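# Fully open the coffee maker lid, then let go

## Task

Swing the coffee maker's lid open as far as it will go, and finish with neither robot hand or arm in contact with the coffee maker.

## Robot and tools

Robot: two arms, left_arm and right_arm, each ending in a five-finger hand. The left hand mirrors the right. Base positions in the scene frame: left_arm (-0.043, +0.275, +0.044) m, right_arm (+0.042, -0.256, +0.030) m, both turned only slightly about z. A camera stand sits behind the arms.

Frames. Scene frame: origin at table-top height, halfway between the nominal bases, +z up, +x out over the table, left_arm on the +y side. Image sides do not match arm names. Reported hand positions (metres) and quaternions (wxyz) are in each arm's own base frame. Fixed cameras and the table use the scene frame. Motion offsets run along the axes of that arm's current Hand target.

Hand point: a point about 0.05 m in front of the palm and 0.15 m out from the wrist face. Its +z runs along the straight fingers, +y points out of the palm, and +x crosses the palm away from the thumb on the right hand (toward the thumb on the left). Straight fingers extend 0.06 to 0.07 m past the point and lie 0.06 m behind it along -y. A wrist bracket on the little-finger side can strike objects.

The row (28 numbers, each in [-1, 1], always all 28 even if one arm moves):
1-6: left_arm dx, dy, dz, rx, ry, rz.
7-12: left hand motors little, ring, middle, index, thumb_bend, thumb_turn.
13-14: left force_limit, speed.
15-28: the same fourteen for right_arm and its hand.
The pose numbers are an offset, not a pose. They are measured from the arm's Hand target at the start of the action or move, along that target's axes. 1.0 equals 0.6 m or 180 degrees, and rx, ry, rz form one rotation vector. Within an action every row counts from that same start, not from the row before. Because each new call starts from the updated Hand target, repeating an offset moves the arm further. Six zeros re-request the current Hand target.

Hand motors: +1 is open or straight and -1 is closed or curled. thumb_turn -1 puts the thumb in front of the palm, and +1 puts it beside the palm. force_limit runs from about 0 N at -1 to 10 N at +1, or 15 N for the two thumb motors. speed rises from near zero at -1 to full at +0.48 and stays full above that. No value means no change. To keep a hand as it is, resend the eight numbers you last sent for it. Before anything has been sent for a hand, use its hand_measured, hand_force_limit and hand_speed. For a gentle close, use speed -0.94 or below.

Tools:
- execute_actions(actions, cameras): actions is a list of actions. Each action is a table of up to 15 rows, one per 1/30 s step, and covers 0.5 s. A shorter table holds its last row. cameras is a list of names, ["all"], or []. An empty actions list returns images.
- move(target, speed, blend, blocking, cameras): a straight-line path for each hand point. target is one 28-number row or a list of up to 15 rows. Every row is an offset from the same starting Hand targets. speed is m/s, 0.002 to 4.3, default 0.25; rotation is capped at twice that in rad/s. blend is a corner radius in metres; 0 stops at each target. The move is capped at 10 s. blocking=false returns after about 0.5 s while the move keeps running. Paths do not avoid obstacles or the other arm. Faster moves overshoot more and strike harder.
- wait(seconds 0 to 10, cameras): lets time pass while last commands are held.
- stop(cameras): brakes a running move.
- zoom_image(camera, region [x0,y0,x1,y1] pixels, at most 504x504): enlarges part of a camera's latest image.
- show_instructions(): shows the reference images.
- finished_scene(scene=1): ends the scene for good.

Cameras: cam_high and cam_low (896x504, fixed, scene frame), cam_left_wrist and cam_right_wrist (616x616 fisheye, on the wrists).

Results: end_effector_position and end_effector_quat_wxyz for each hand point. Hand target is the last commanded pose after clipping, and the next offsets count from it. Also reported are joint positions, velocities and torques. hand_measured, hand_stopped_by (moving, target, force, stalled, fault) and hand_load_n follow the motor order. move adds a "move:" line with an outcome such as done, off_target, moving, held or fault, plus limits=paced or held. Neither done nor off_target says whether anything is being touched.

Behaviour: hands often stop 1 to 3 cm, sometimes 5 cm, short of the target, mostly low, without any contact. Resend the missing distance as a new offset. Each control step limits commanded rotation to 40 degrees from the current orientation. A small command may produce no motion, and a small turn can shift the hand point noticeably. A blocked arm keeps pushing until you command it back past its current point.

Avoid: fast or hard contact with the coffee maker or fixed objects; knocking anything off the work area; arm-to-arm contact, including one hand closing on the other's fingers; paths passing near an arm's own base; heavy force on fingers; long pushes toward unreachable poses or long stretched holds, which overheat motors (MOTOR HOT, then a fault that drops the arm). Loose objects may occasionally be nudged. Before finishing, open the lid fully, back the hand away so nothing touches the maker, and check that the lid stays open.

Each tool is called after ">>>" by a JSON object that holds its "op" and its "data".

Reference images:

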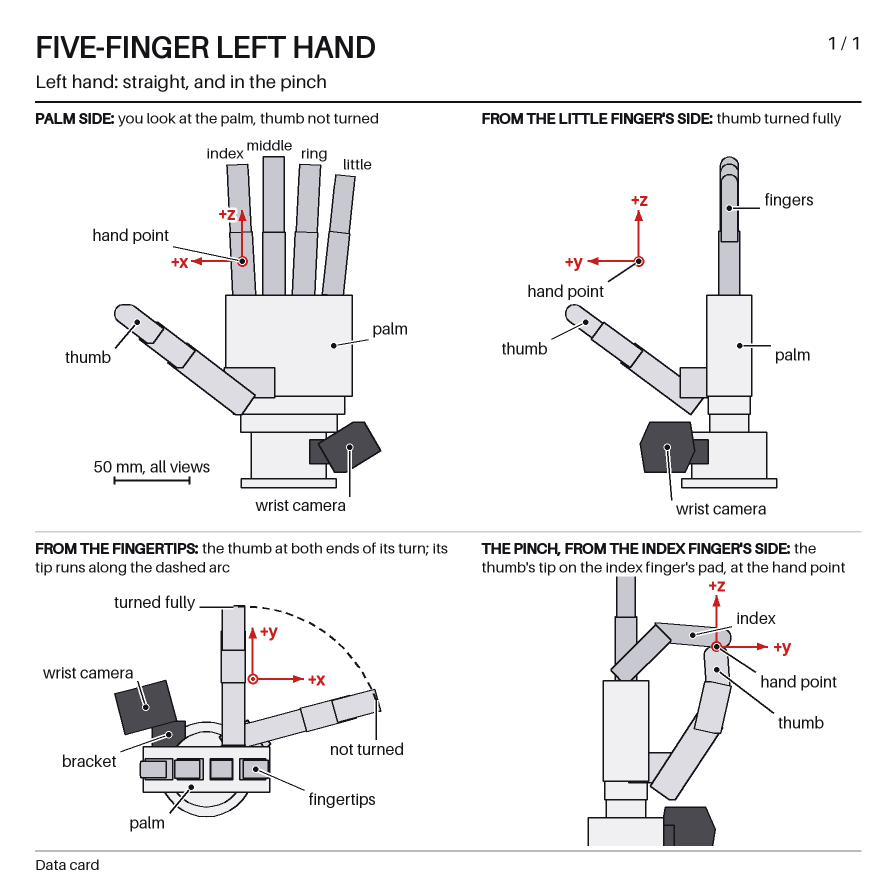

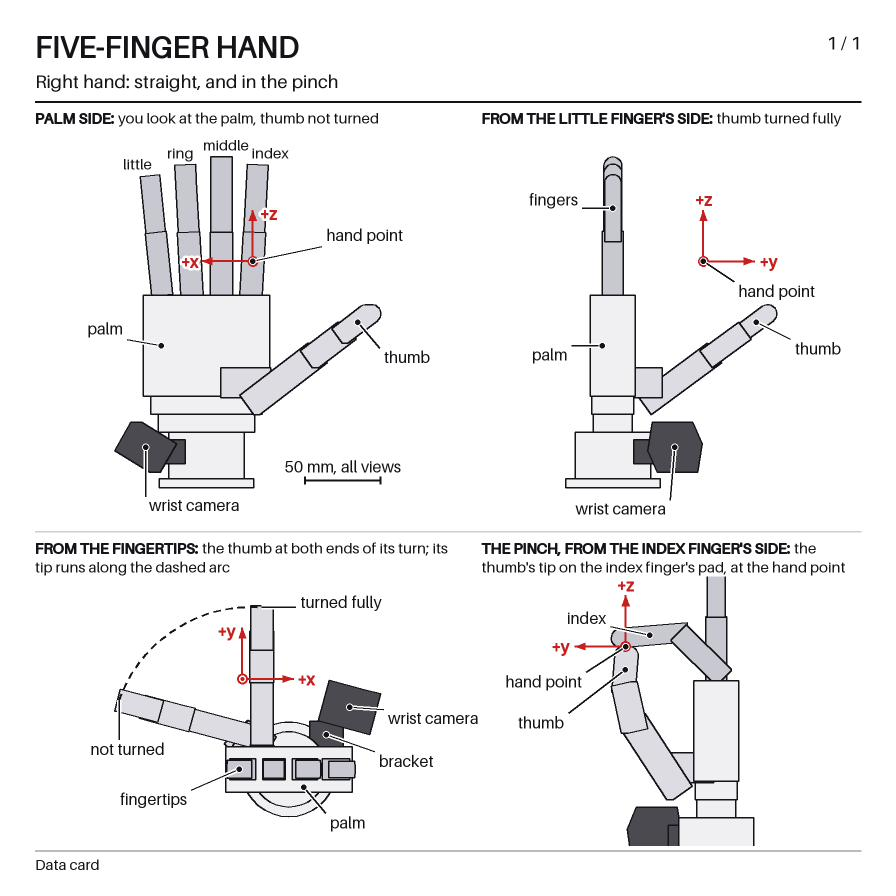

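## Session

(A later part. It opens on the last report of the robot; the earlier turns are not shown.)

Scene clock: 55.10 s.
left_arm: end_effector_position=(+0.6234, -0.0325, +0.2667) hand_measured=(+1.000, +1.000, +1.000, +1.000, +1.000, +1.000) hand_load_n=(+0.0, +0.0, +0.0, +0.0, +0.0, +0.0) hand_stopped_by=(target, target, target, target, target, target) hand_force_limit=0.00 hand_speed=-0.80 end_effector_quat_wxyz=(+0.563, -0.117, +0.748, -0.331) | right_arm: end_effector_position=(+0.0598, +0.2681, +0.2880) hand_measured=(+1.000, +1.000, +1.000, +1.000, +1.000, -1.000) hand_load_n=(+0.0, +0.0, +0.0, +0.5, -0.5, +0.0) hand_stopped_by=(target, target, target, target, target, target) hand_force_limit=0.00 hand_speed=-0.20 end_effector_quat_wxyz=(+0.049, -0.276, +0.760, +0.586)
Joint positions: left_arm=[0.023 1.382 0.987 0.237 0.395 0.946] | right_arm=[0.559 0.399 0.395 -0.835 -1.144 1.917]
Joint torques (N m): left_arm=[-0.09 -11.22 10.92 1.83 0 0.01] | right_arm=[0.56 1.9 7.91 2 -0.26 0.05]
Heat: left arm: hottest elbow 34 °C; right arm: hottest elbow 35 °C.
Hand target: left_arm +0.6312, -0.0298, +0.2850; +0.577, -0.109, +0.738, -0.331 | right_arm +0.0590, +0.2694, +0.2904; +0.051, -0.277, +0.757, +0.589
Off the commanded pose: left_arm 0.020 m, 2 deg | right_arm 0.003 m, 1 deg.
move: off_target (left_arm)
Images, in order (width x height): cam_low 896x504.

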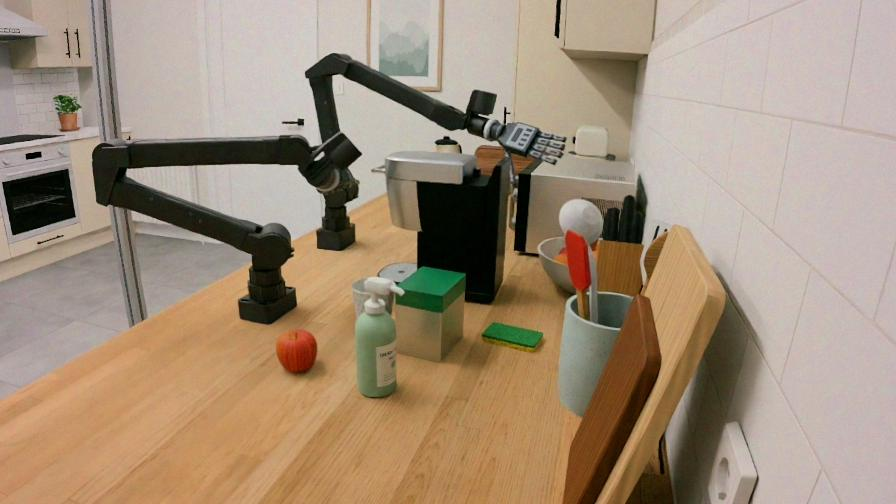

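>>> {"op": "move", "data": {"target": [[0,0,0,0,0,0,1,1,1,1,1,1,0,-0.8,-0.1202,-0.049,-0.0345,0,0,0,1,1,1,1,1,-1,0,-0.2],[0,0,0,0,0,0,1,1,1,1,1,1,0,-0.8,-0.1538,0.023,-0.0595,0,0,0,1,1,1,1,1,-1,0,-0.2]], "blend": 0.005, "speed": [0.15,0.08], "cameras": ["cam_low"]}}

>>> {"op": "zoom_image", "data": {"camera": "cam_low", "region": [310, 120, 490, 240]}}

Scene clock: 57.73 s.
left_arm: end_effector_position=(+0.6234, -0.0325, +0.2667) hand_measured=(+1.000, +1.000, +1.000, +1.000, +1.000, +1.000) hand_load_n=(+0.0, +0.0, +0.0, +0.0, +0.0, +0.0) hand_stopped_by=(target, target, target, target, target, target) hand_force_limit=0.00 hand_speed=-0.80 end_effector_quat_wxyz=(+0.563, -0.117, +0.748, -0.331) | right_arm: end_effector_position=(+0.1329, +0.2711, +0.3179) hand_measured=(+1.000, +1.000, +1.000, +1.000, +1.000, -1.000) hand_load_n=(+0.0, +0.0, +0.0, +0.0, +0.0, +0.0) hand_stopped_by=(target, target, target, target, target, target) hand_force_limit=0.00 hand_speed=-0.20 end_effector_quat_wxyz=(+0.015, -0.252, +0.770, +0.586)
Joint positions: left_arm=[0.023 1.382 0.987 0.237 0.395 0.946] | right_arm=[0.375 0.782 0.628 -1.166 -1.241 1.494]
Joint torques (N m): left_arm=[-0.56 -11.46 10.97 1.66 0.03 0.01] | right_arm=[-1.14 -0.91 12.48 0.32 -0.76 -0.36]
Heat: left arm: hottest elbow 34 °C; right arm: hottest elbow 35 °C.
Hand target: left_arm +0.6312, -0.0298, +0.2850; +0.577, -0.109, +0.738, -0.331 | right_arm +0.1389, +0.2718, +0.3503; +0.051, -0.277, +0.757, +0.589
Off the commanded pose: left_arm 0.020 m, 2 deg | right_arm 0.033 m, 5 deg.
move: off_target (left_arm, right_arm)
Images, in order (width x height): cam_low 896x504.

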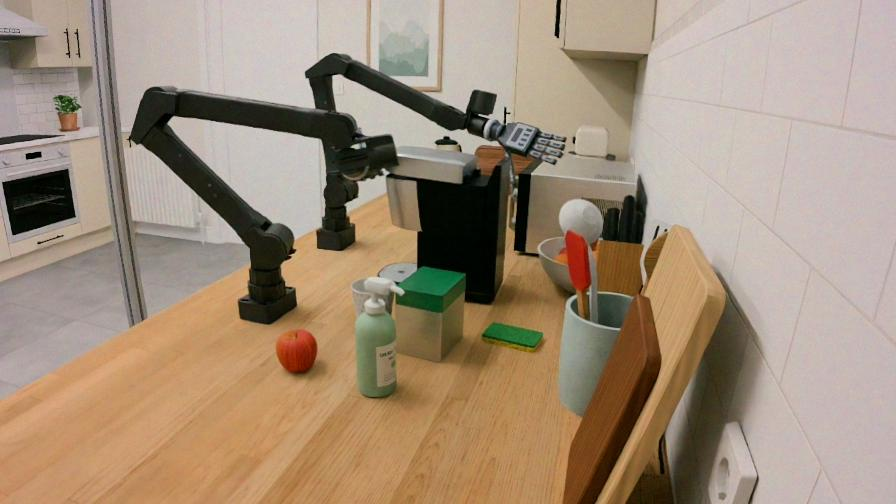

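Scaled by 2.800.

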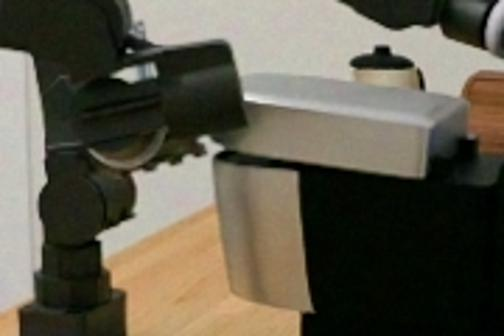

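>>> {"op": "move", "data": {"target": [[0,0,0,0,0,0,1,1,1,1,1,1,0,-0.8,-0.0282,0.0618,-0.0212,0,0,0,1,1,1,1,1,-1,0,-0.2],[0,0,0,0,0,0,1,1,1,1,1,1,0,-0.8,-0.0627,0.1152,-0.0432,0,0,0,1,1,1,1,1,-1,0,-0.2]], "blend": 0.01, "speed": 0.08, "cameras": ["cam_low","cam_high"]}}

>>> {"op": "zoom_image", "data": {"camera": "cam_low", "region": [310, 90, 490, 210]}}

Scene clock: 61.03 s.
left_arm: end_effector_position=(+0.6234, -0.0325, +0.2667) hand_measured=(+1.000, +1.000, +1.000, +1.000, +1.000, +1.000) hand_load_n=(+0.0, +0.0, +0.0, +0.0, +0.0, +0.0) hand_stopped_by=(target, target, target, target, target, target) hand_force_limit=0.00 hand_speed=-0.80 end_effector_quat_wxyz=(+0.563, -0.117, +0.748, -0.331) | right_arm: end_effector_position=(+0.1411, +0.2719, +0.4037) hand_measured=(+1.000, +1.000, +1.000, +1.000, +1.000, -1.000) hand_load_n=(+0.0, +0.5, +0.0, +0.0, +0.0, +0.0) hand_stopped_by=(target, target, target, target, target, target) hand_force_limit=0.00 hand_speed=-0.20 end_effector_quat_wxyz=(+0.022, -0.255, +0.770, +0.585)
Joint positions: left_arm=[0.023 1.382 0.987 0.237 0.395 0.946] | right_arm=[0.365 0.796 0.86 -1.394 -1.241 1.467]
Joint torques (N m): left_arm=[0.26 -10.99 10.92 1.74 0 0] | right_arm=[-1.08 -0.09 12.38 0.31 -0.86 -0.35]
Heat: left arm: hottest elbow 34 °C; right arm: hottest elbow 35 °C.
Hand target: left_arm +0.6312, -0.0298, +0.2850; +0.577, -0.109, +0.738, -0.331 | right_arm +0.1439, +0.2720, +0.4330; +0.051, -0.277, +0.757, +0.589
Off the commanded pose: left_arm 0.020 m, 2 deg | right_arm 0.029 m, 4 deg.
move: off_target (left_arm, right_arm)
Images, in order (width x height): cam_high 896x504, cam_low 896x504.

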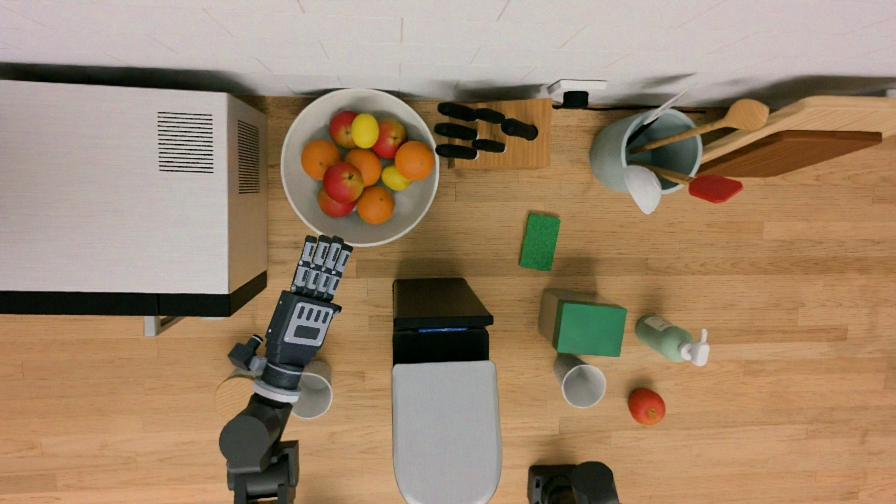

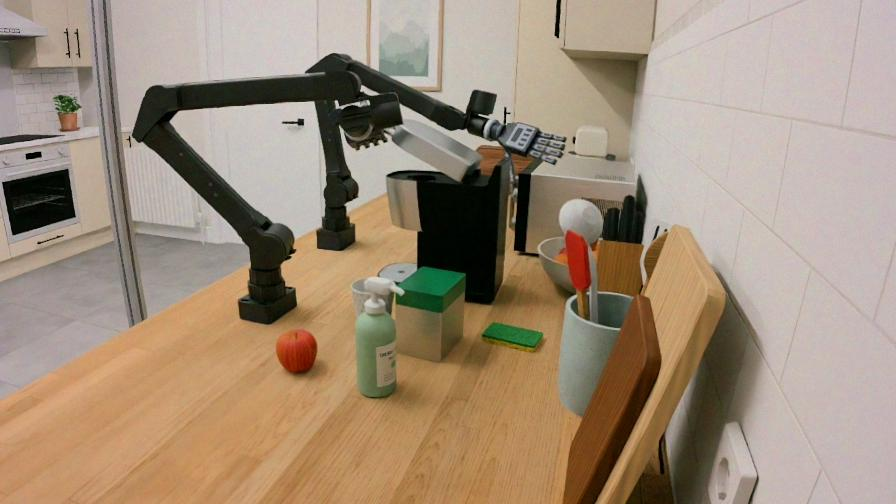

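Scaled by 2.800.

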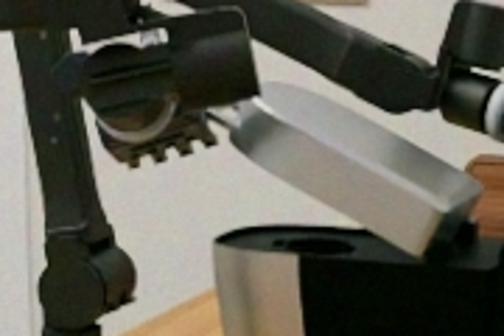

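>>> {"op": "move", "data": {"target": [[0,0,0,0,0,0,1,1,1,1,1,1,0,-0.8,-0.0333,0.0388,-0.0127,0.01,-0.0174,-0.0004,1,1,1,1,1,-1,0,-0.2],[0,0,0,0,0,0,1,1,1,1,1,1,0,-0.8,-0.0807,0.077,-0.0343,0.0179,-0.0312,-0.0008,1,1,1,1,1,-1,0,-0.2]], "blend": 0.01, "speed": 0.07, "cameras": ["cam_low"]}}

>>> {"op": "zoom_image", "data": {"camera": "cam_low", "region": [310, 70, 490, 190]}}

Scene clock: 64.63 s.
left_arm: end_effector_position=(+0.6234, -0.0325, +0.2667) hand_measured=(+1.000, +1.000, +1.000, +1.000, +1.000, +1.000) hand_load_n=(+0.0, +0.0, +0.0, +0.0, +0.0, +0.0) hand_stopped_by=(target, target, target, target, target, target) hand_force_limit=0.00 hand_speed=-0.80 end_effector_quat_wxyz=(+0.563, -0.117, +0.748, -0.331) | right_arm: end_effector_position=(+0.1608, +0.2769, +0.4716) hand_measured=(+1.000, +1.000, +1.000, +1.000, +1.000, -1.000) hand_load_n=(+0.0, +0.0, +0.5, +0.0, +0.0, -0.5) hand_stopped_by=(target, target, target, target, target, target) hand_force_limit=0.00 hand_speed=-0.20 end_effector_quat_wxyz=(+0.070, -0.241, +0.776, +0.579)
Joint positions: left_arm=[0.023 1.382 0.987 0.237 0.395 0.946] | right_arm=[0.366 0.782 1.018 -1.306 -1.198 1.679]
Joint torques (N m): left_arm=[-0.09 -11.63 10.96 1.77 0.02 -0.01] | right_arm=[-1.08 0.21 12.07 1.7 -0.3 0.07]
Heat: left arm: hottest elbow 35 °C; right arm: hottest elbow 36 °C.
Hand target: left_arm +0.6312, -0.0298, +0.2850; +0.577, -0.109, +0.738, -0.331 | right_arm +0.1676, +0.2775, +0.4986; +0.096, -0.247, +0.770, +0.581
Off the commanded pose: left_arm 0.020 m, 2 deg | right_arm 0.028 m, 3 deg.
move: off_target (left_arm, right_arm)
Images, in order (width x height): cam_low 896x504.

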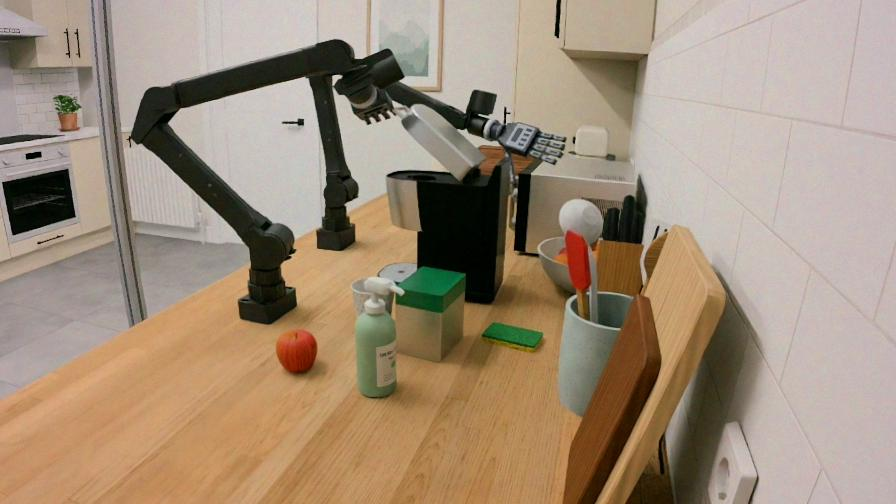

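Scaled by 2.800.

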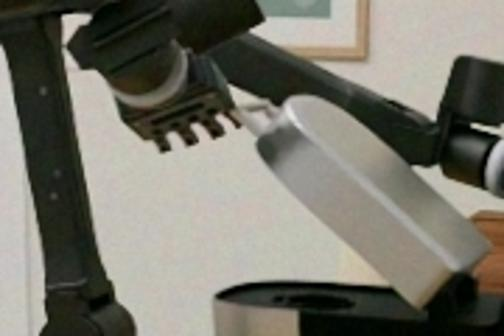

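>>> {"op": "move", "data": {"target": [[0,0,0,0,0,0,1,1,1,1,1,1,0,-0.8,-0.0623,0.0302,-0.02,0.0068,-0.0118,-0.0003,1,1,1,1,1,-1,0,-0.2],[0,0,0,0,0,0,1,1,1,1,1,1,0,-0.8,-0.1233,0.046,-0.0373,0.0131,-0.0229,-0.0006,1,1,1,1,1,-1,0,-0.2]], "blend": 0.01, "speed": 0.07, "cameras": ["cam_low","cam_high"]}}

>>> {"op": "zoom_image", "data": {"camera": "cam_low", "region": [310, 50, 510, 190]}}

Scene clock: 68.00 s.
left_arm: end_effector_position=(+0.6234, -0.0325, +0.2667) hand_measured=(+1.000, +1.000, +1.000, +1.000, +1.000, +1.000) hand_load_n=(+0.0, +0.0, +0.0, +0.0, +0.0, +0.0) hand_stopped_by=(target, target, target, target, target, target) hand_force_limit=0.00 hand_speed=-0.80 end_effector_quat_wxyz=(+0.563, -0.117, +0.748, -0.331) | right_arm: end_effector_position=(+0.2147, +0.2855, +0.5321) hand_measured=(+1.000, +1.000, +1.000, +1.000, +1.000, -1.000) hand_load_n=(+0.0, +0.0, +0.0, +0.0, +0.0, +0.0) hand_stopped_by=(target, target, target, target, target, target) hand_force_limit=0.00 hand_speed=-0.20 end_effector_quat_wxyz=(+0.100, -0.222, +0.783, +0.572)
Joint positions: left_arm=[0.023 1.382 0.987 0.237 0.395 0.946] | right_arm=[0.334 0.914 1.237 -1.306 -1.169 1.747]
Joint torques (N m): left_arm=[0.15 -11.16 10.82 1.8 -0.01 -0.02] | right_arm=[-1.26 -1.44 12.16 1.58 -0.31 0.07]
Heat: left arm: hottest elbow 35 °C; right arm: hottest elbow 36 °C.
Hand target: left_arm +0.6312, -0.0298, +0.2850; +0.577, -0.109, +0.738, -0.331 | right_arm +0.2207, +0.2819, +0.5611; +0.129, -0.225, +0.777, +0.573
Off the commanded pose: left_arm 0.020 m, 2 deg | right_arm 0.030 m, 3 deg.
move: off_target (left_arm, right_arm)
Images, in order (width x height): cam_high 896x504, cam_low 896x504.

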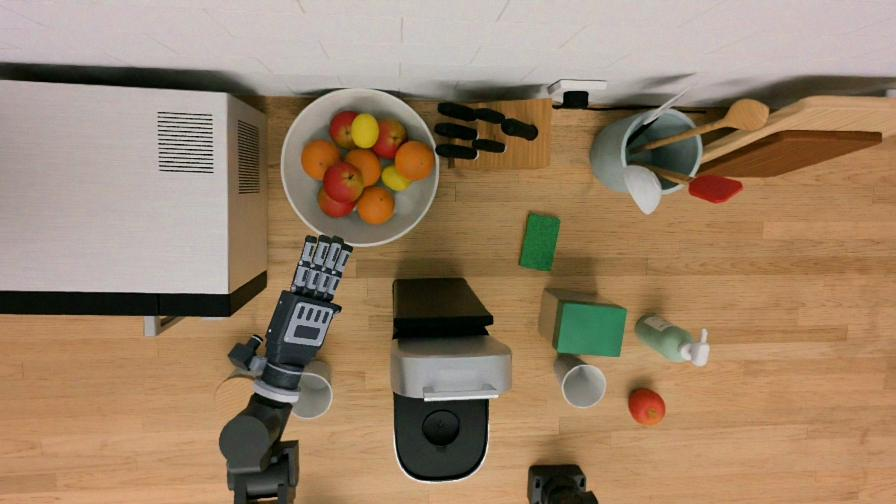

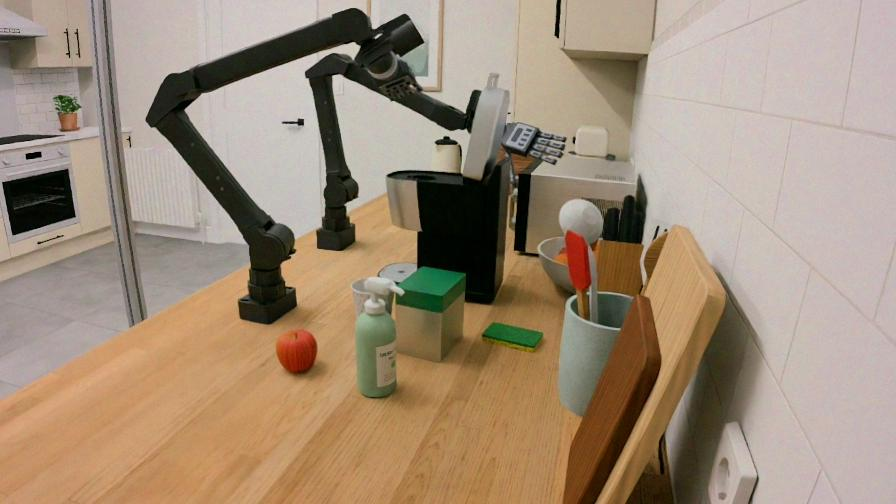

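Scaled by 2.520.

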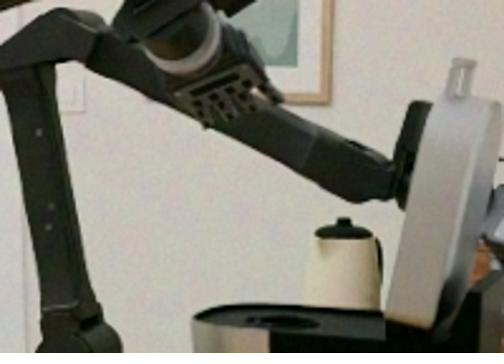

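>>> {"op": "wait", "data": {"seconds": 0.2, "cameras": ["cam_high","cam_low","cam_left_wrist"]}}

>>> {"op": "zoom_image", "data": {"camera": "cam_high", "region": [370, 270, 530, 430]}}

>>> {"op": "zoom_image", "data": {"camera": "cam_low", "region": [440, 60, 540, 200]}}

>>> {"op": "zoom_image", "data": {"camera": "cam_left_wrist", "region": [300, 380, 540, 600]}}

Scene clock: 69.73 s.
left_arm: end_effector_position=(+0.6234, -0.0325, +0.2667) hand_measured=(+1.000, +1.000, +1.000, +1.000, +1.000, +1.000) hand_load_n=(+0.0, +0.0, +0.0, +0.0, +0.0, +0.0) hand_stopped_by=(target, target, target, target, target, target) hand_force_limit=0.00 hand_speed=-0.80 end_effector_quat_wxyz=(+0.563, -0.117, +0.748, -0.331) | right_arm: end_effector_position=(+0.2147, +0.2855, +0.5321) hand_measured=(+1.000, +1.000, +1.000, +1.000, +1.000, -1.000) hand_load_n=(+0.0, +0.0, +0.0, +0.0, +0.0, +0.0) hand_stopped_by=(target, target, target, target, target, target) hand_force_limit=0.00 hand_speed=-0.20 end_effector_quat_wxyz=(+0.100, -0.222, +0.783, +0.572)
Joint positions: left_arm=[0.023 1.382 0.987 0.237 0.395 0.946] | right_arm=[0.334 0.914 1.237 -1.306 -1.169 1.747]
Joint torques (N m): left_arm=[-0.09 -11.75 11 1.91 0 0.02] | right_arm=[-1.14 -1.44 12.18 1.62 -0.31 0.07]
Heat: left arm: hottest elbow 35 °C; right arm: hottest elbow 37 °C.
Hand target: left_arm +0.6312, -0.0298, +0.2850; +0.577, -0.109, +0.738, -0.331 | right_arm +0.2207, +0.2819, +0.5611; +0.129, -0.225, +0.777, +0.573
Off the commanded pose: left_arm 0.020 m, 2 deg | right_arm 0.030 m, 3 deg.
wait: 0.20 s; at rest from the start
Images, in order (width x height): cam_high 896x504, cam_low 896x504, cam_left_wrist 616x616.

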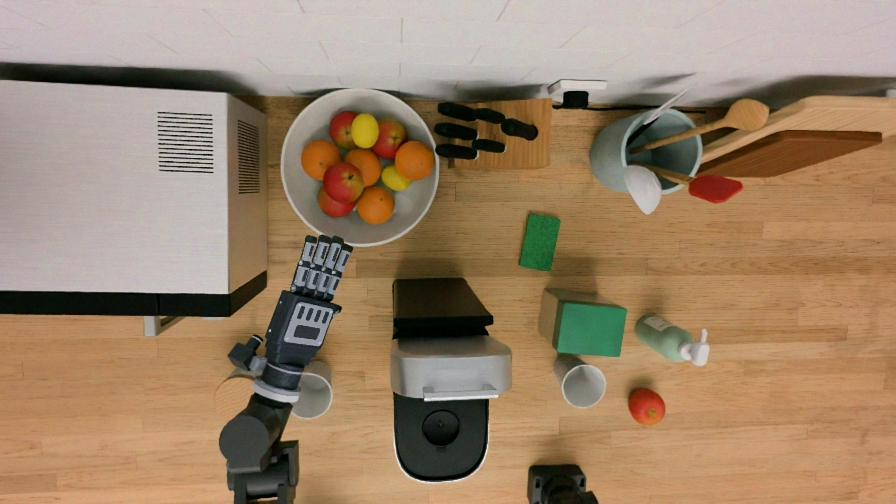

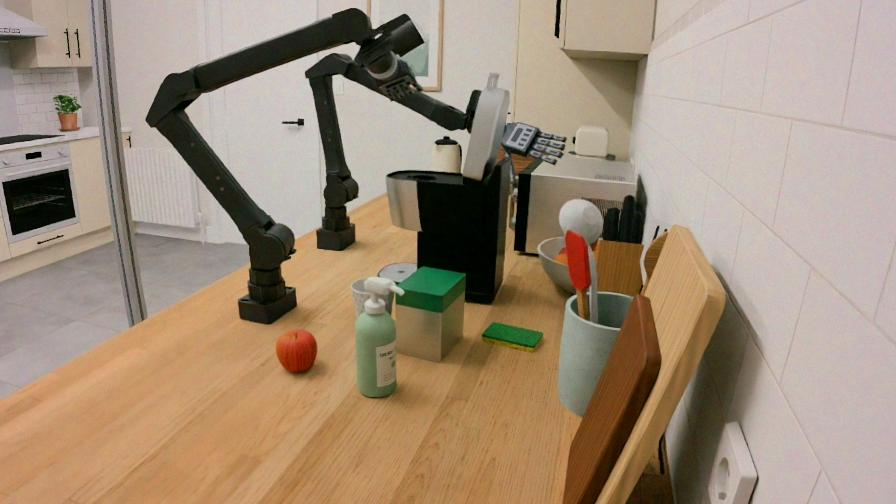

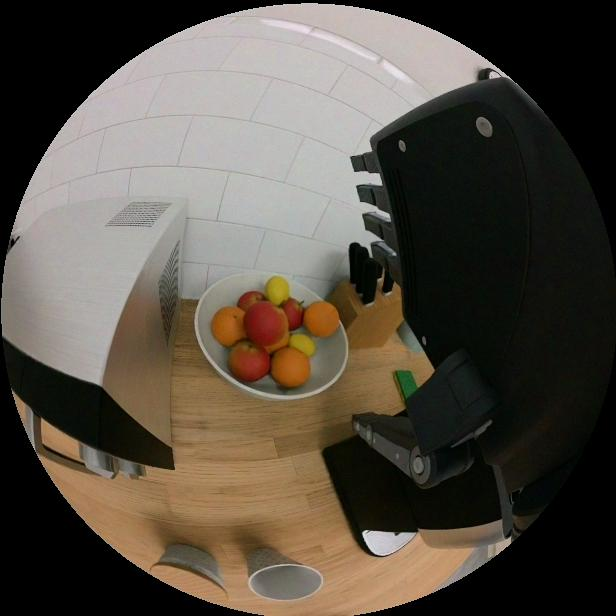

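Scaled by 3.150.

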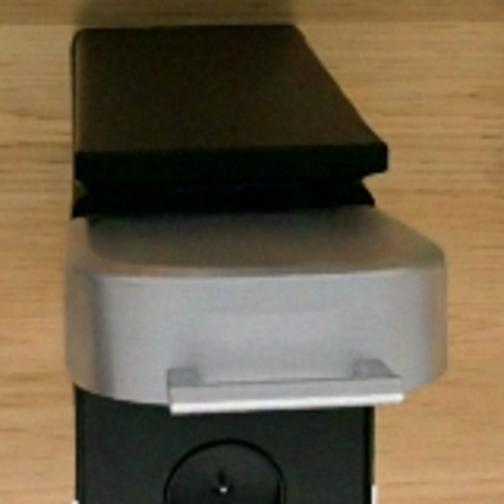

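Scaled by 3.600.

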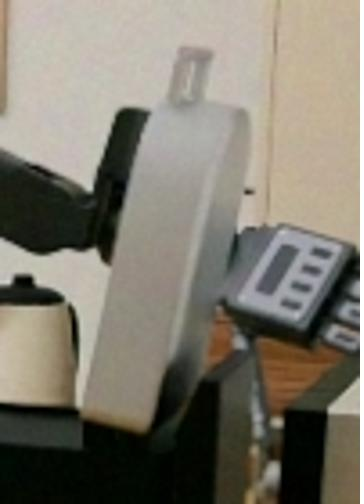

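Scaled by 2.100 from the camera's 616x616 image, which has a finer 880x880 frame.

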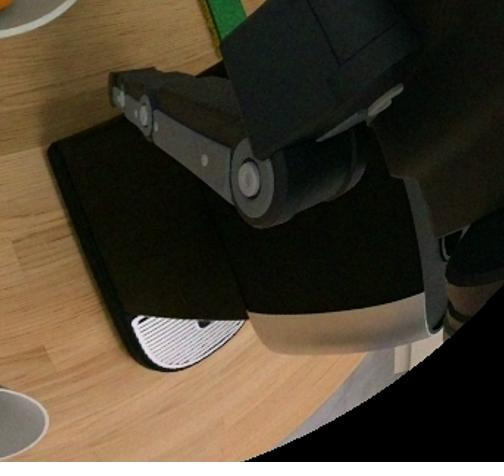

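>>> {"op": "move", "data": {"target": [0,0,0,0,0,0,1,1,1,1,1,1,0,-0.8,-0.1862,-0.1083,-0.0028,0.0159,-0.0278,-0.0007,1,1,1,1,1,-1,0,-0.2], "speed": 0.15, "cameras": ["cam_low","cam_high"]}}

>>> {"op": "zoom_image", "data": {"camera": "cam_high", "region": [370, 270, 570, 470]}}

>>> {"op": "zoom_image", "data": {"camera": "cam_low", "region": [400, 40, 540, 200]}}

Scene clock: 72.43 s.
left_arm: end_effector_position=(+0.6234, -0.0325, +0.2667) hand_measured=(+1.000, +1.000, +1.000, +1.000, +1.000, +1.000) hand_load_n=(+0.0, +0.0, +0.0, +0.0, +0.0, +0.0) hand_stopped_by=(target, target, target, target, target, target) hand_force_limit=0.00 hand_speed=-0.80 end_effector_quat_wxyz=(+0.563, -0.117, +0.748, -0.331) | right_arm: end_effector_position=(+0.3451, +0.2893, +0.5254) hand_measured=(+1.000, +1.000, +1.000, +1.000, +1.000, -1.000) hand_load_n=(+0.0, +0.0, +0.0, +0.0, +0.0, +0.0) hand_stopped_by=(target, target, target, target, target, target) hand_force_limit=0.00 hand_speed=-0.20 end_effector_quat_wxyz=(+0.138, -0.187, +0.794, +0.562)
Joint positions: left_arm=[0.023 1.382 0.987 0.237 0.395 0.946] | right_arm=[0.24 1.172 1.384 -1.17 -1.155 1.754]
Joint torques (N m): left_arm=[-0.44 -10.81 10.99 1.77 0.02 0] | right_arm=[-0.85 -5.83 12.56 1.84 -0.3 0.04]
Heat: left arm: hottest elbow 35 °C; right arm: hottest elbow 37 °C.
Hand target: left_arm +0.6312, -0.0298, +0.2850; +0.577, -0.109, +0.738, -0.331 | right_arm +0.3498, +0.2871, +0.5588; +0.169, -0.197, +0.785, +0.563
Off the commanded pose: left_arm 0.020 m, 2 deg | right_arm 0.034 m, 4 deg.
move: off_target (left_arm, right_arm)
Images, in order (width x height): cam_high 896x504, cam_low 896x504.

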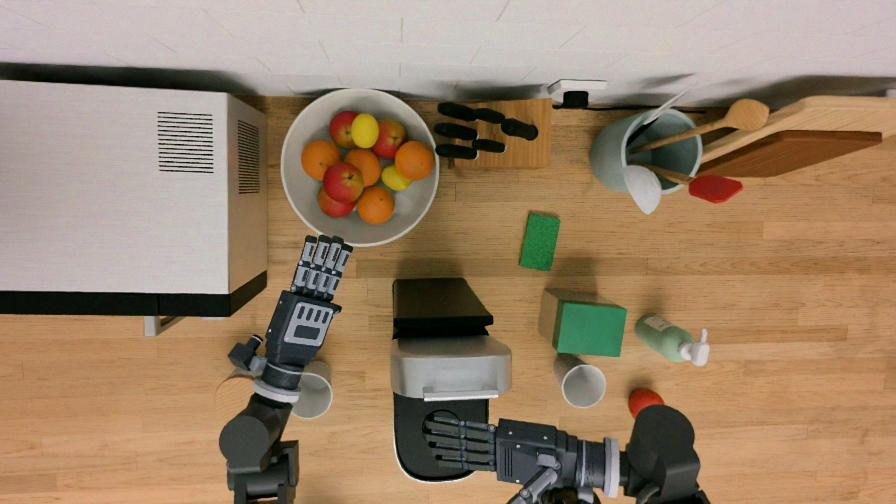

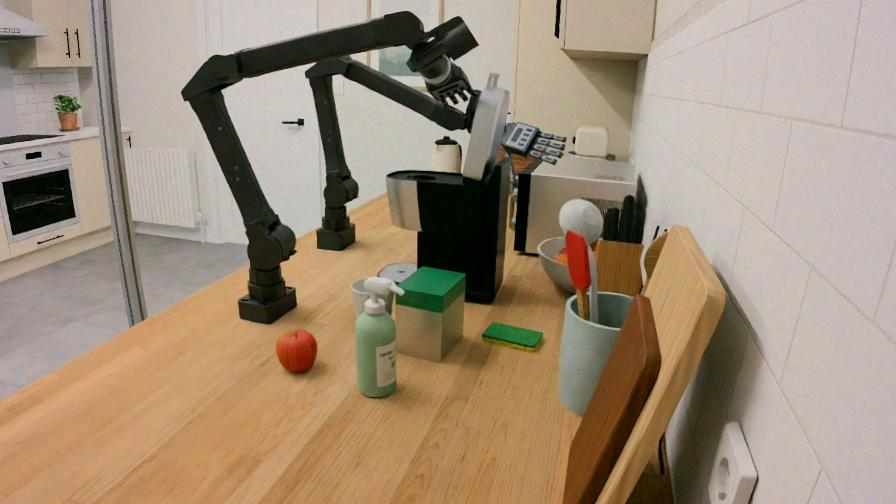

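Scaled by 2.520.

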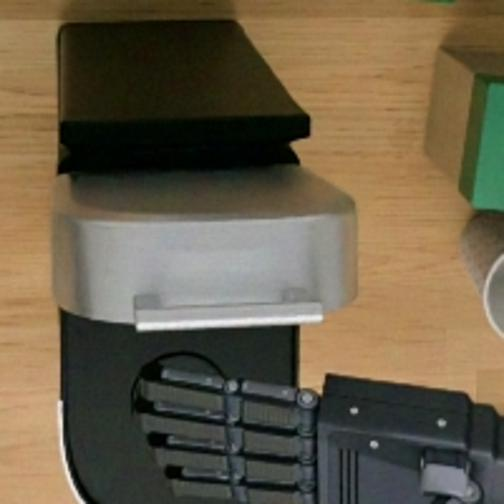

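Scaled by 3.150.

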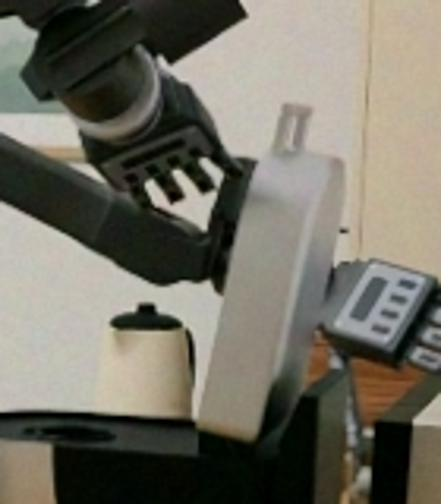

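>>> {"op": "move", "data": {"target": [0,0,0,0,0,0,1,1,1,1,1,1,0,-0.8,-0.0434,-0.0228,0.0005,0,0,0,1,1,1,1,1,-1,0,-0.2], "speed": 0.06, "cameras": ["cam_low","cam_high"]}}

>>> {"op": "zoom_image", "data": {"camera": "cam_high", "region": [370, 270, 570, 470]}}

>>> {"op": "zoom_image", "data": {"camera": "cam_low", "region": [400, 40, 540, 200]}}

Scene clock: 74.03 s.
left_arm: end_effector_position=(+0.6234, -0.0325, +0.2667) hand_measured=(+1.000, +1.000, +1.000, +1.000, +1.000, +1.000) hand_load_n=(+0.0, +0.0, +0.0, +0.0, +0.0, +0.0) hand_stopped_by=(target, target, target, target, target, target) hand_force_limit=0.00 hand_speed=-0.80 end_effector_quat_wxyz=(+0.563, -0.117, +0.748, -0.331) | right_arm: end_effector_position=(+0.3753, +0.2927, +0.5288) hand_measured=(+1.000, +1.000, +1.000, +1.000, +1.000, -1.000) hand_load_n=(+0.0, +0.0, +0.0, +0.0, +0.0, +0.0) hand_stopped_by=(target, target, target, target, target, target) hand_force_limit=0.00 hand_speed=-0.20 end_effector_quat_wxyz=(+0.138, -0.183, +0.795, +0.562)
Joint positions: left_arm=[0.023 1.382 0.987 0.237 0.395 0.946] | right_arm=[0.231 1.247 1.455 -1.17 -1.157 1.754]
Joint torques (N m): left_arm=[-0.38 -11.28 10.77 1.72 -0.03 0.04] | right_arm=[-1.08 -6.65 12.7 0.95 -0.67 -0.29]
Heat: left arm: hottest elbow 35 °C; right arm: hottest elbow 38 °C.
Hand target: left_arm +0.6312, -0.0298, +0.2850; +0.577, -0.109, +0.738, -0.331 | right_arm +0.3792, +0.2866, +0.5603; +0.169, -0.197, +0.785, +0.563
Off the commanded pose: left_arm 0.020 m, 2 deg | right_arm 0.032 m, 4 deg.
move: off_target (left_arm, right_arm)
Images, in order (width x height): cam_high 896x504, cam_low 896x504.

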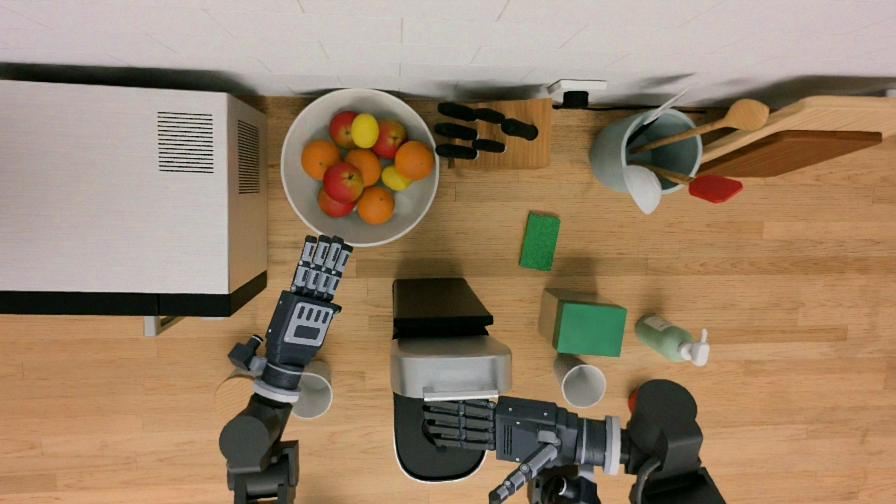

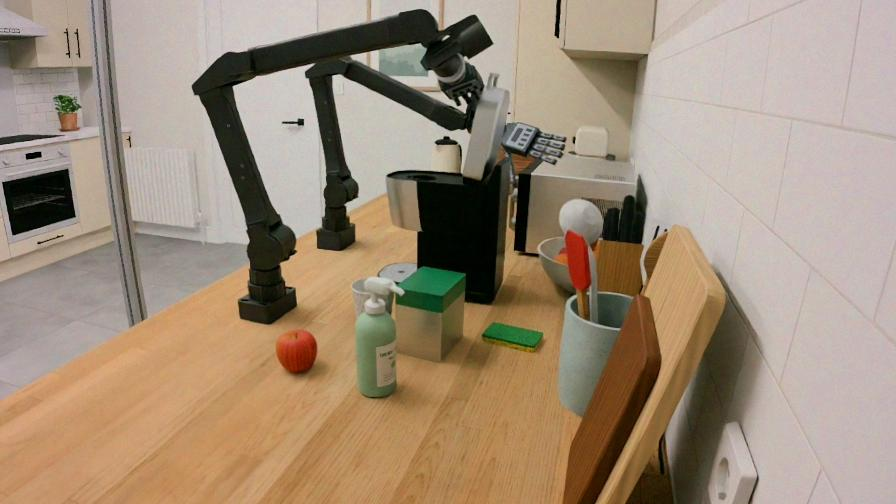

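Scaled by 2.520.

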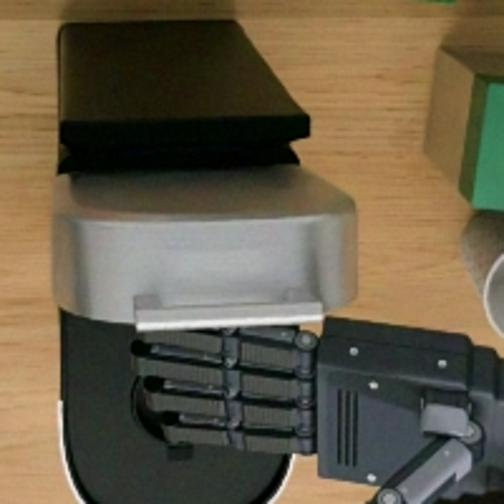

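Scaled by 3.150.

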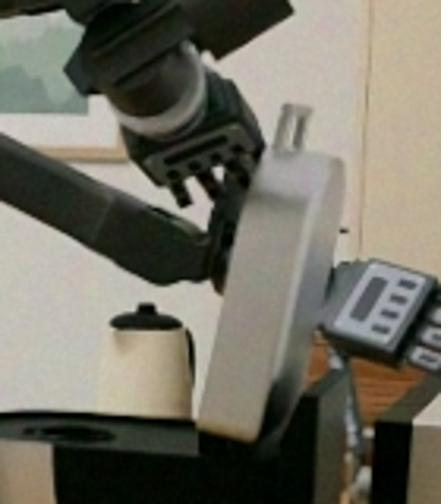

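>>> {"op": "move", "data": {"target": [0,0,0,0,0,0,1,1,1,1,1,1,0,-0.8,-0.0434,-0.0228,0.0005,0,0,0,1,1,1,1,1,-1,0,-0.2], "speed": 0.04, "cameras": ["cam_low","cam_high"]}}

>>> {"op": "zoom_image", "data": {"camera": "cam_high", "region": [370, 270, 570, 470]}}

>>> {"op": "zoom_image", "data": {"camera": "cam_low", "region": [400, 40, 540, 200]}}

Scene clock: 75.70 s.
left_arm: end_effector_position=(+0.6234, -0.0325, +0.2667) hand_measured=(+1.000, +1.000, +1.000, +1.000, +1.000, +1.000) hand_load_n=(+0.0, +0.0, +0.0, +0.0, +0.0, +0.0) hand_stopped_by=(target, target, target, target, target, target) hand_force_limit=0.00 hand_speed=-0.80 end_effector_quat_wxyz=(+0.563, -0.117, +0.748, -0.331) | right_arm: end_effector_position=(+0.3953, +0.2954, +0.5326) hand_measured=(+1.000, +1.000, +1.000, +1.000, +1.000, -1.000) hand_load_n=(+0.0, +0.0, +0.0, +0.0, +0.0, +0.0) hand_stopped_by=(target, target, target, target, target, target) hand_force_limit=0.00 hand_speed=-0.20 end_effector_quat_wxyz=(+0.133, -0.186, +0.793, +0.565)
Joint positions: left_arm=[0.023 1.382 0.987 0.237 0.395 0.946] | right_arm=[0.225 1.312 1.522 -1.203 -1.172 1.725]
Joint torques (N m): left_arm=[0.26 -10.81 10.97 1.84 0.01 0.01] | right_arm=[-1.79 -6.48 13.29 1.09 -0.45 -0.31]
Heat: left arm: hottest elbow 35 °C; right arm: hottest elbow 38 °C.
Hand target: left_arm +0.6312, -0.0298, +0.2850; +0.577, -0.109, +0.738, -0.331 | right_arm +0.4086, +0.2860, +0.5617; +0.169, -0.197, +0.785, +0.563
Off the commanded pose: left_arm 0.020 m, 2 deg | right_arm 0.033 m, 4 deg.
move: off_target (left_arm, right_arm)
Images, in order (width x height): cam_high 896x504, cam_low 896x504.

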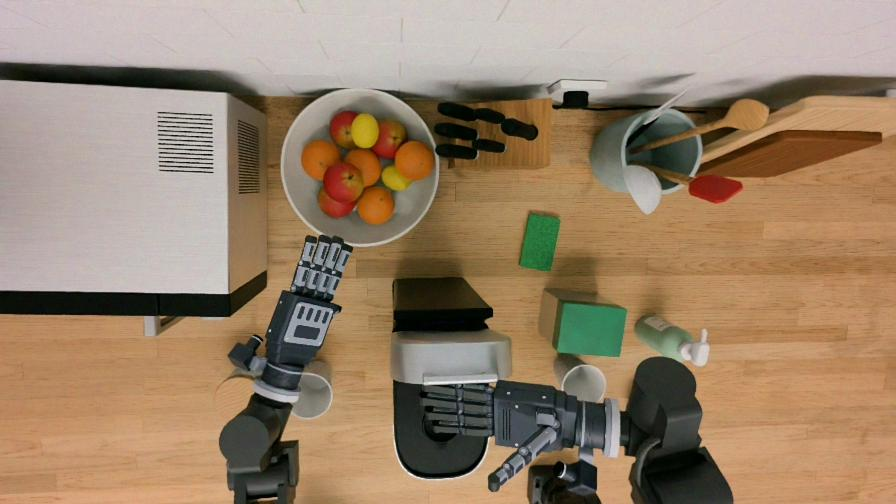

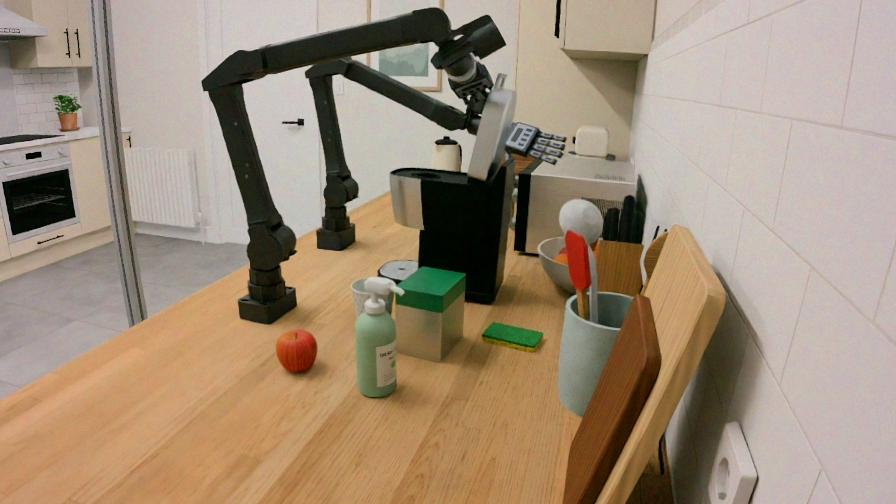

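Scaled by 2.520.

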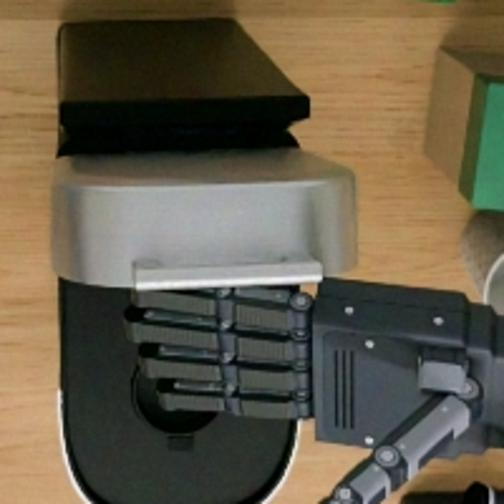

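Scaled by 3.150.

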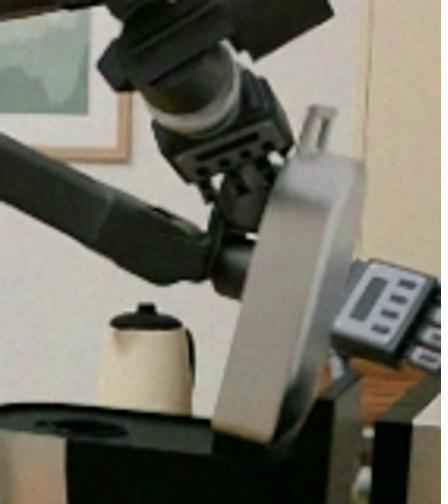

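>>> {"op": "move", "data": {"target": [0,0,0,0,0,0,1,1,1,1,1,1,0,-0.8,0.0866,0.05,-0.0044,0,0,0,1,1,1,1,1,-1,0,-0.2], "speed": 0.04, "cameras": ["cam_low","cam_high"]}}

>>> {"op": "zoom_image", "data": {"camera": "cam_high", "region": [370, 270, 570, 470]}}

>>> {"op": "zoom_image", "data": {"camera": "cam_low", "region": [380, 40, 540, 200]}}

Scene clock: 78.23 s.
left_arm: end_effector_position=(+0.6234, -0.0325, +0.2667) hand_measured=(+1.000, +1.000, +1.000, +1.000, +1.000, +1.000) hand_load_n=(+0.0, +0.0, +0.0, +0.0, +0.0, +0.0) hand_stopped_by=(target, target, target, target, target, target) hand_force_limit=0.00 hand_speed=-0.80 end_effector_quat_wxyz=(+0.563, -0.117, +0.748, -0.331) | right_arm: end_effector_position=(+0.3542, +0.2819, +0.5589) hand_measured=(+1.000, +1.000, +1.000, +1.000, +1.000, -1.000) hand_load_n=(+0.0, +0.0, +0.0, +0.0, +0.0, -0.5) hand_stopped_by=(target, target, target, target, target, target) hand_force_limit=0.00 hand_speed=-0.20 end_effector_quat_wxyz=(+0.169, -0.195, +0.788, +0.560)
Joint positions: left_arm=[0.023 1.382 0.987 0.237 0.395 0.946] | right_arm=[0.217 1.189 1.473 -1.185 -1.155 1.75]
Joint torques (N m): left_arm=[-0.03 -11.63 11.08 1.74 -0.01 0.03] | right_arm=[0.62 -7.06 7.05 1.98 -0.27 0.05]
Heat: left arm: hottest elbow 35 °C; right arm: hottest elbow 38 °C.
Hand target: left_arm +0.6312, -0.0298, +0.2850; +0.577, -0.109, +0.738, -0.331 | right_arm +0.3485, +0.2860, +0.5616; +0.169, -0.197, +0.785, +0.563
Off the commanded pose: left_arm 0.020 m, 2 deg | right_arm 0.008 m, 1 deg.
move: off_target (left_arm)
Images, in order (width x height): cam_high 896x504, cam_low 896x504.

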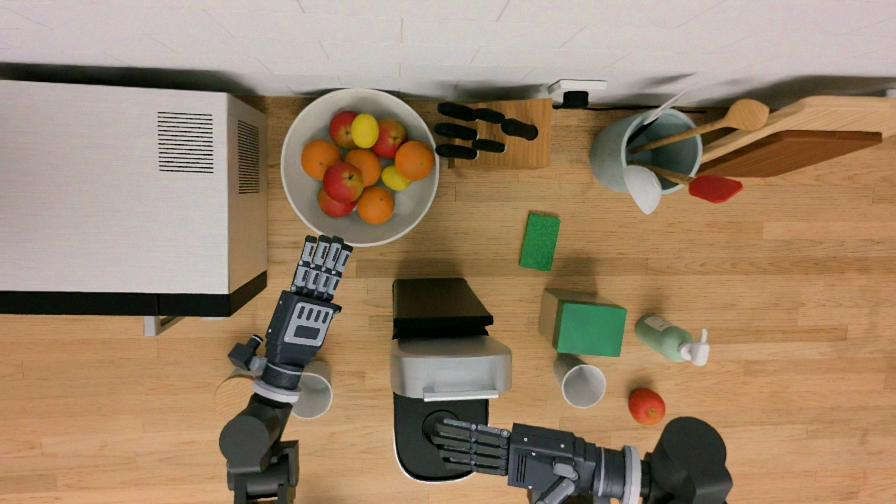

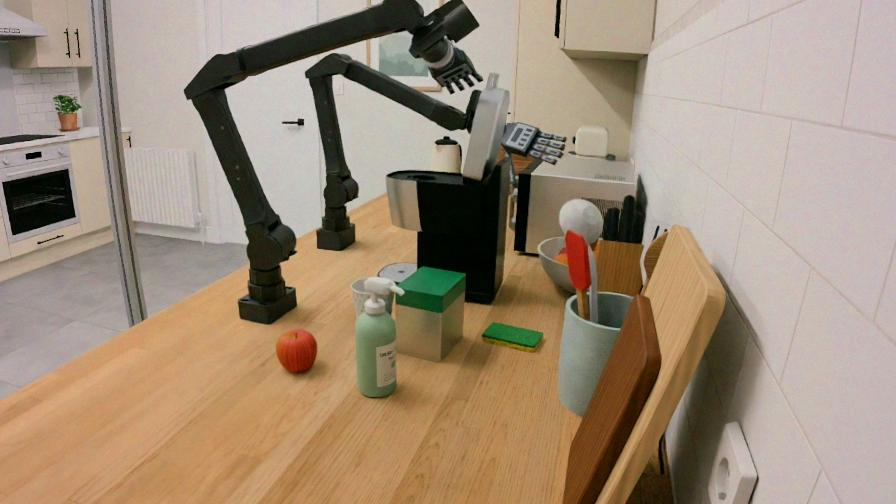

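Scaled by 2.520.

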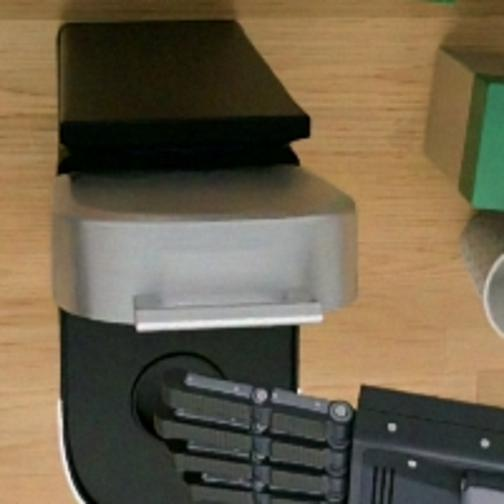

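Scaled by 3.150.

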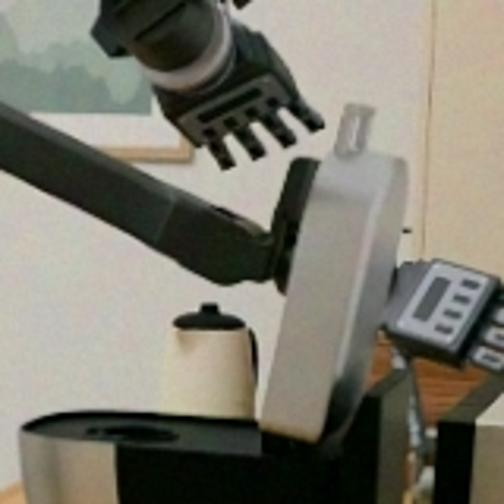

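>>> {"op": "finished_scene", "data": {}}

The scene is finished: the task was done.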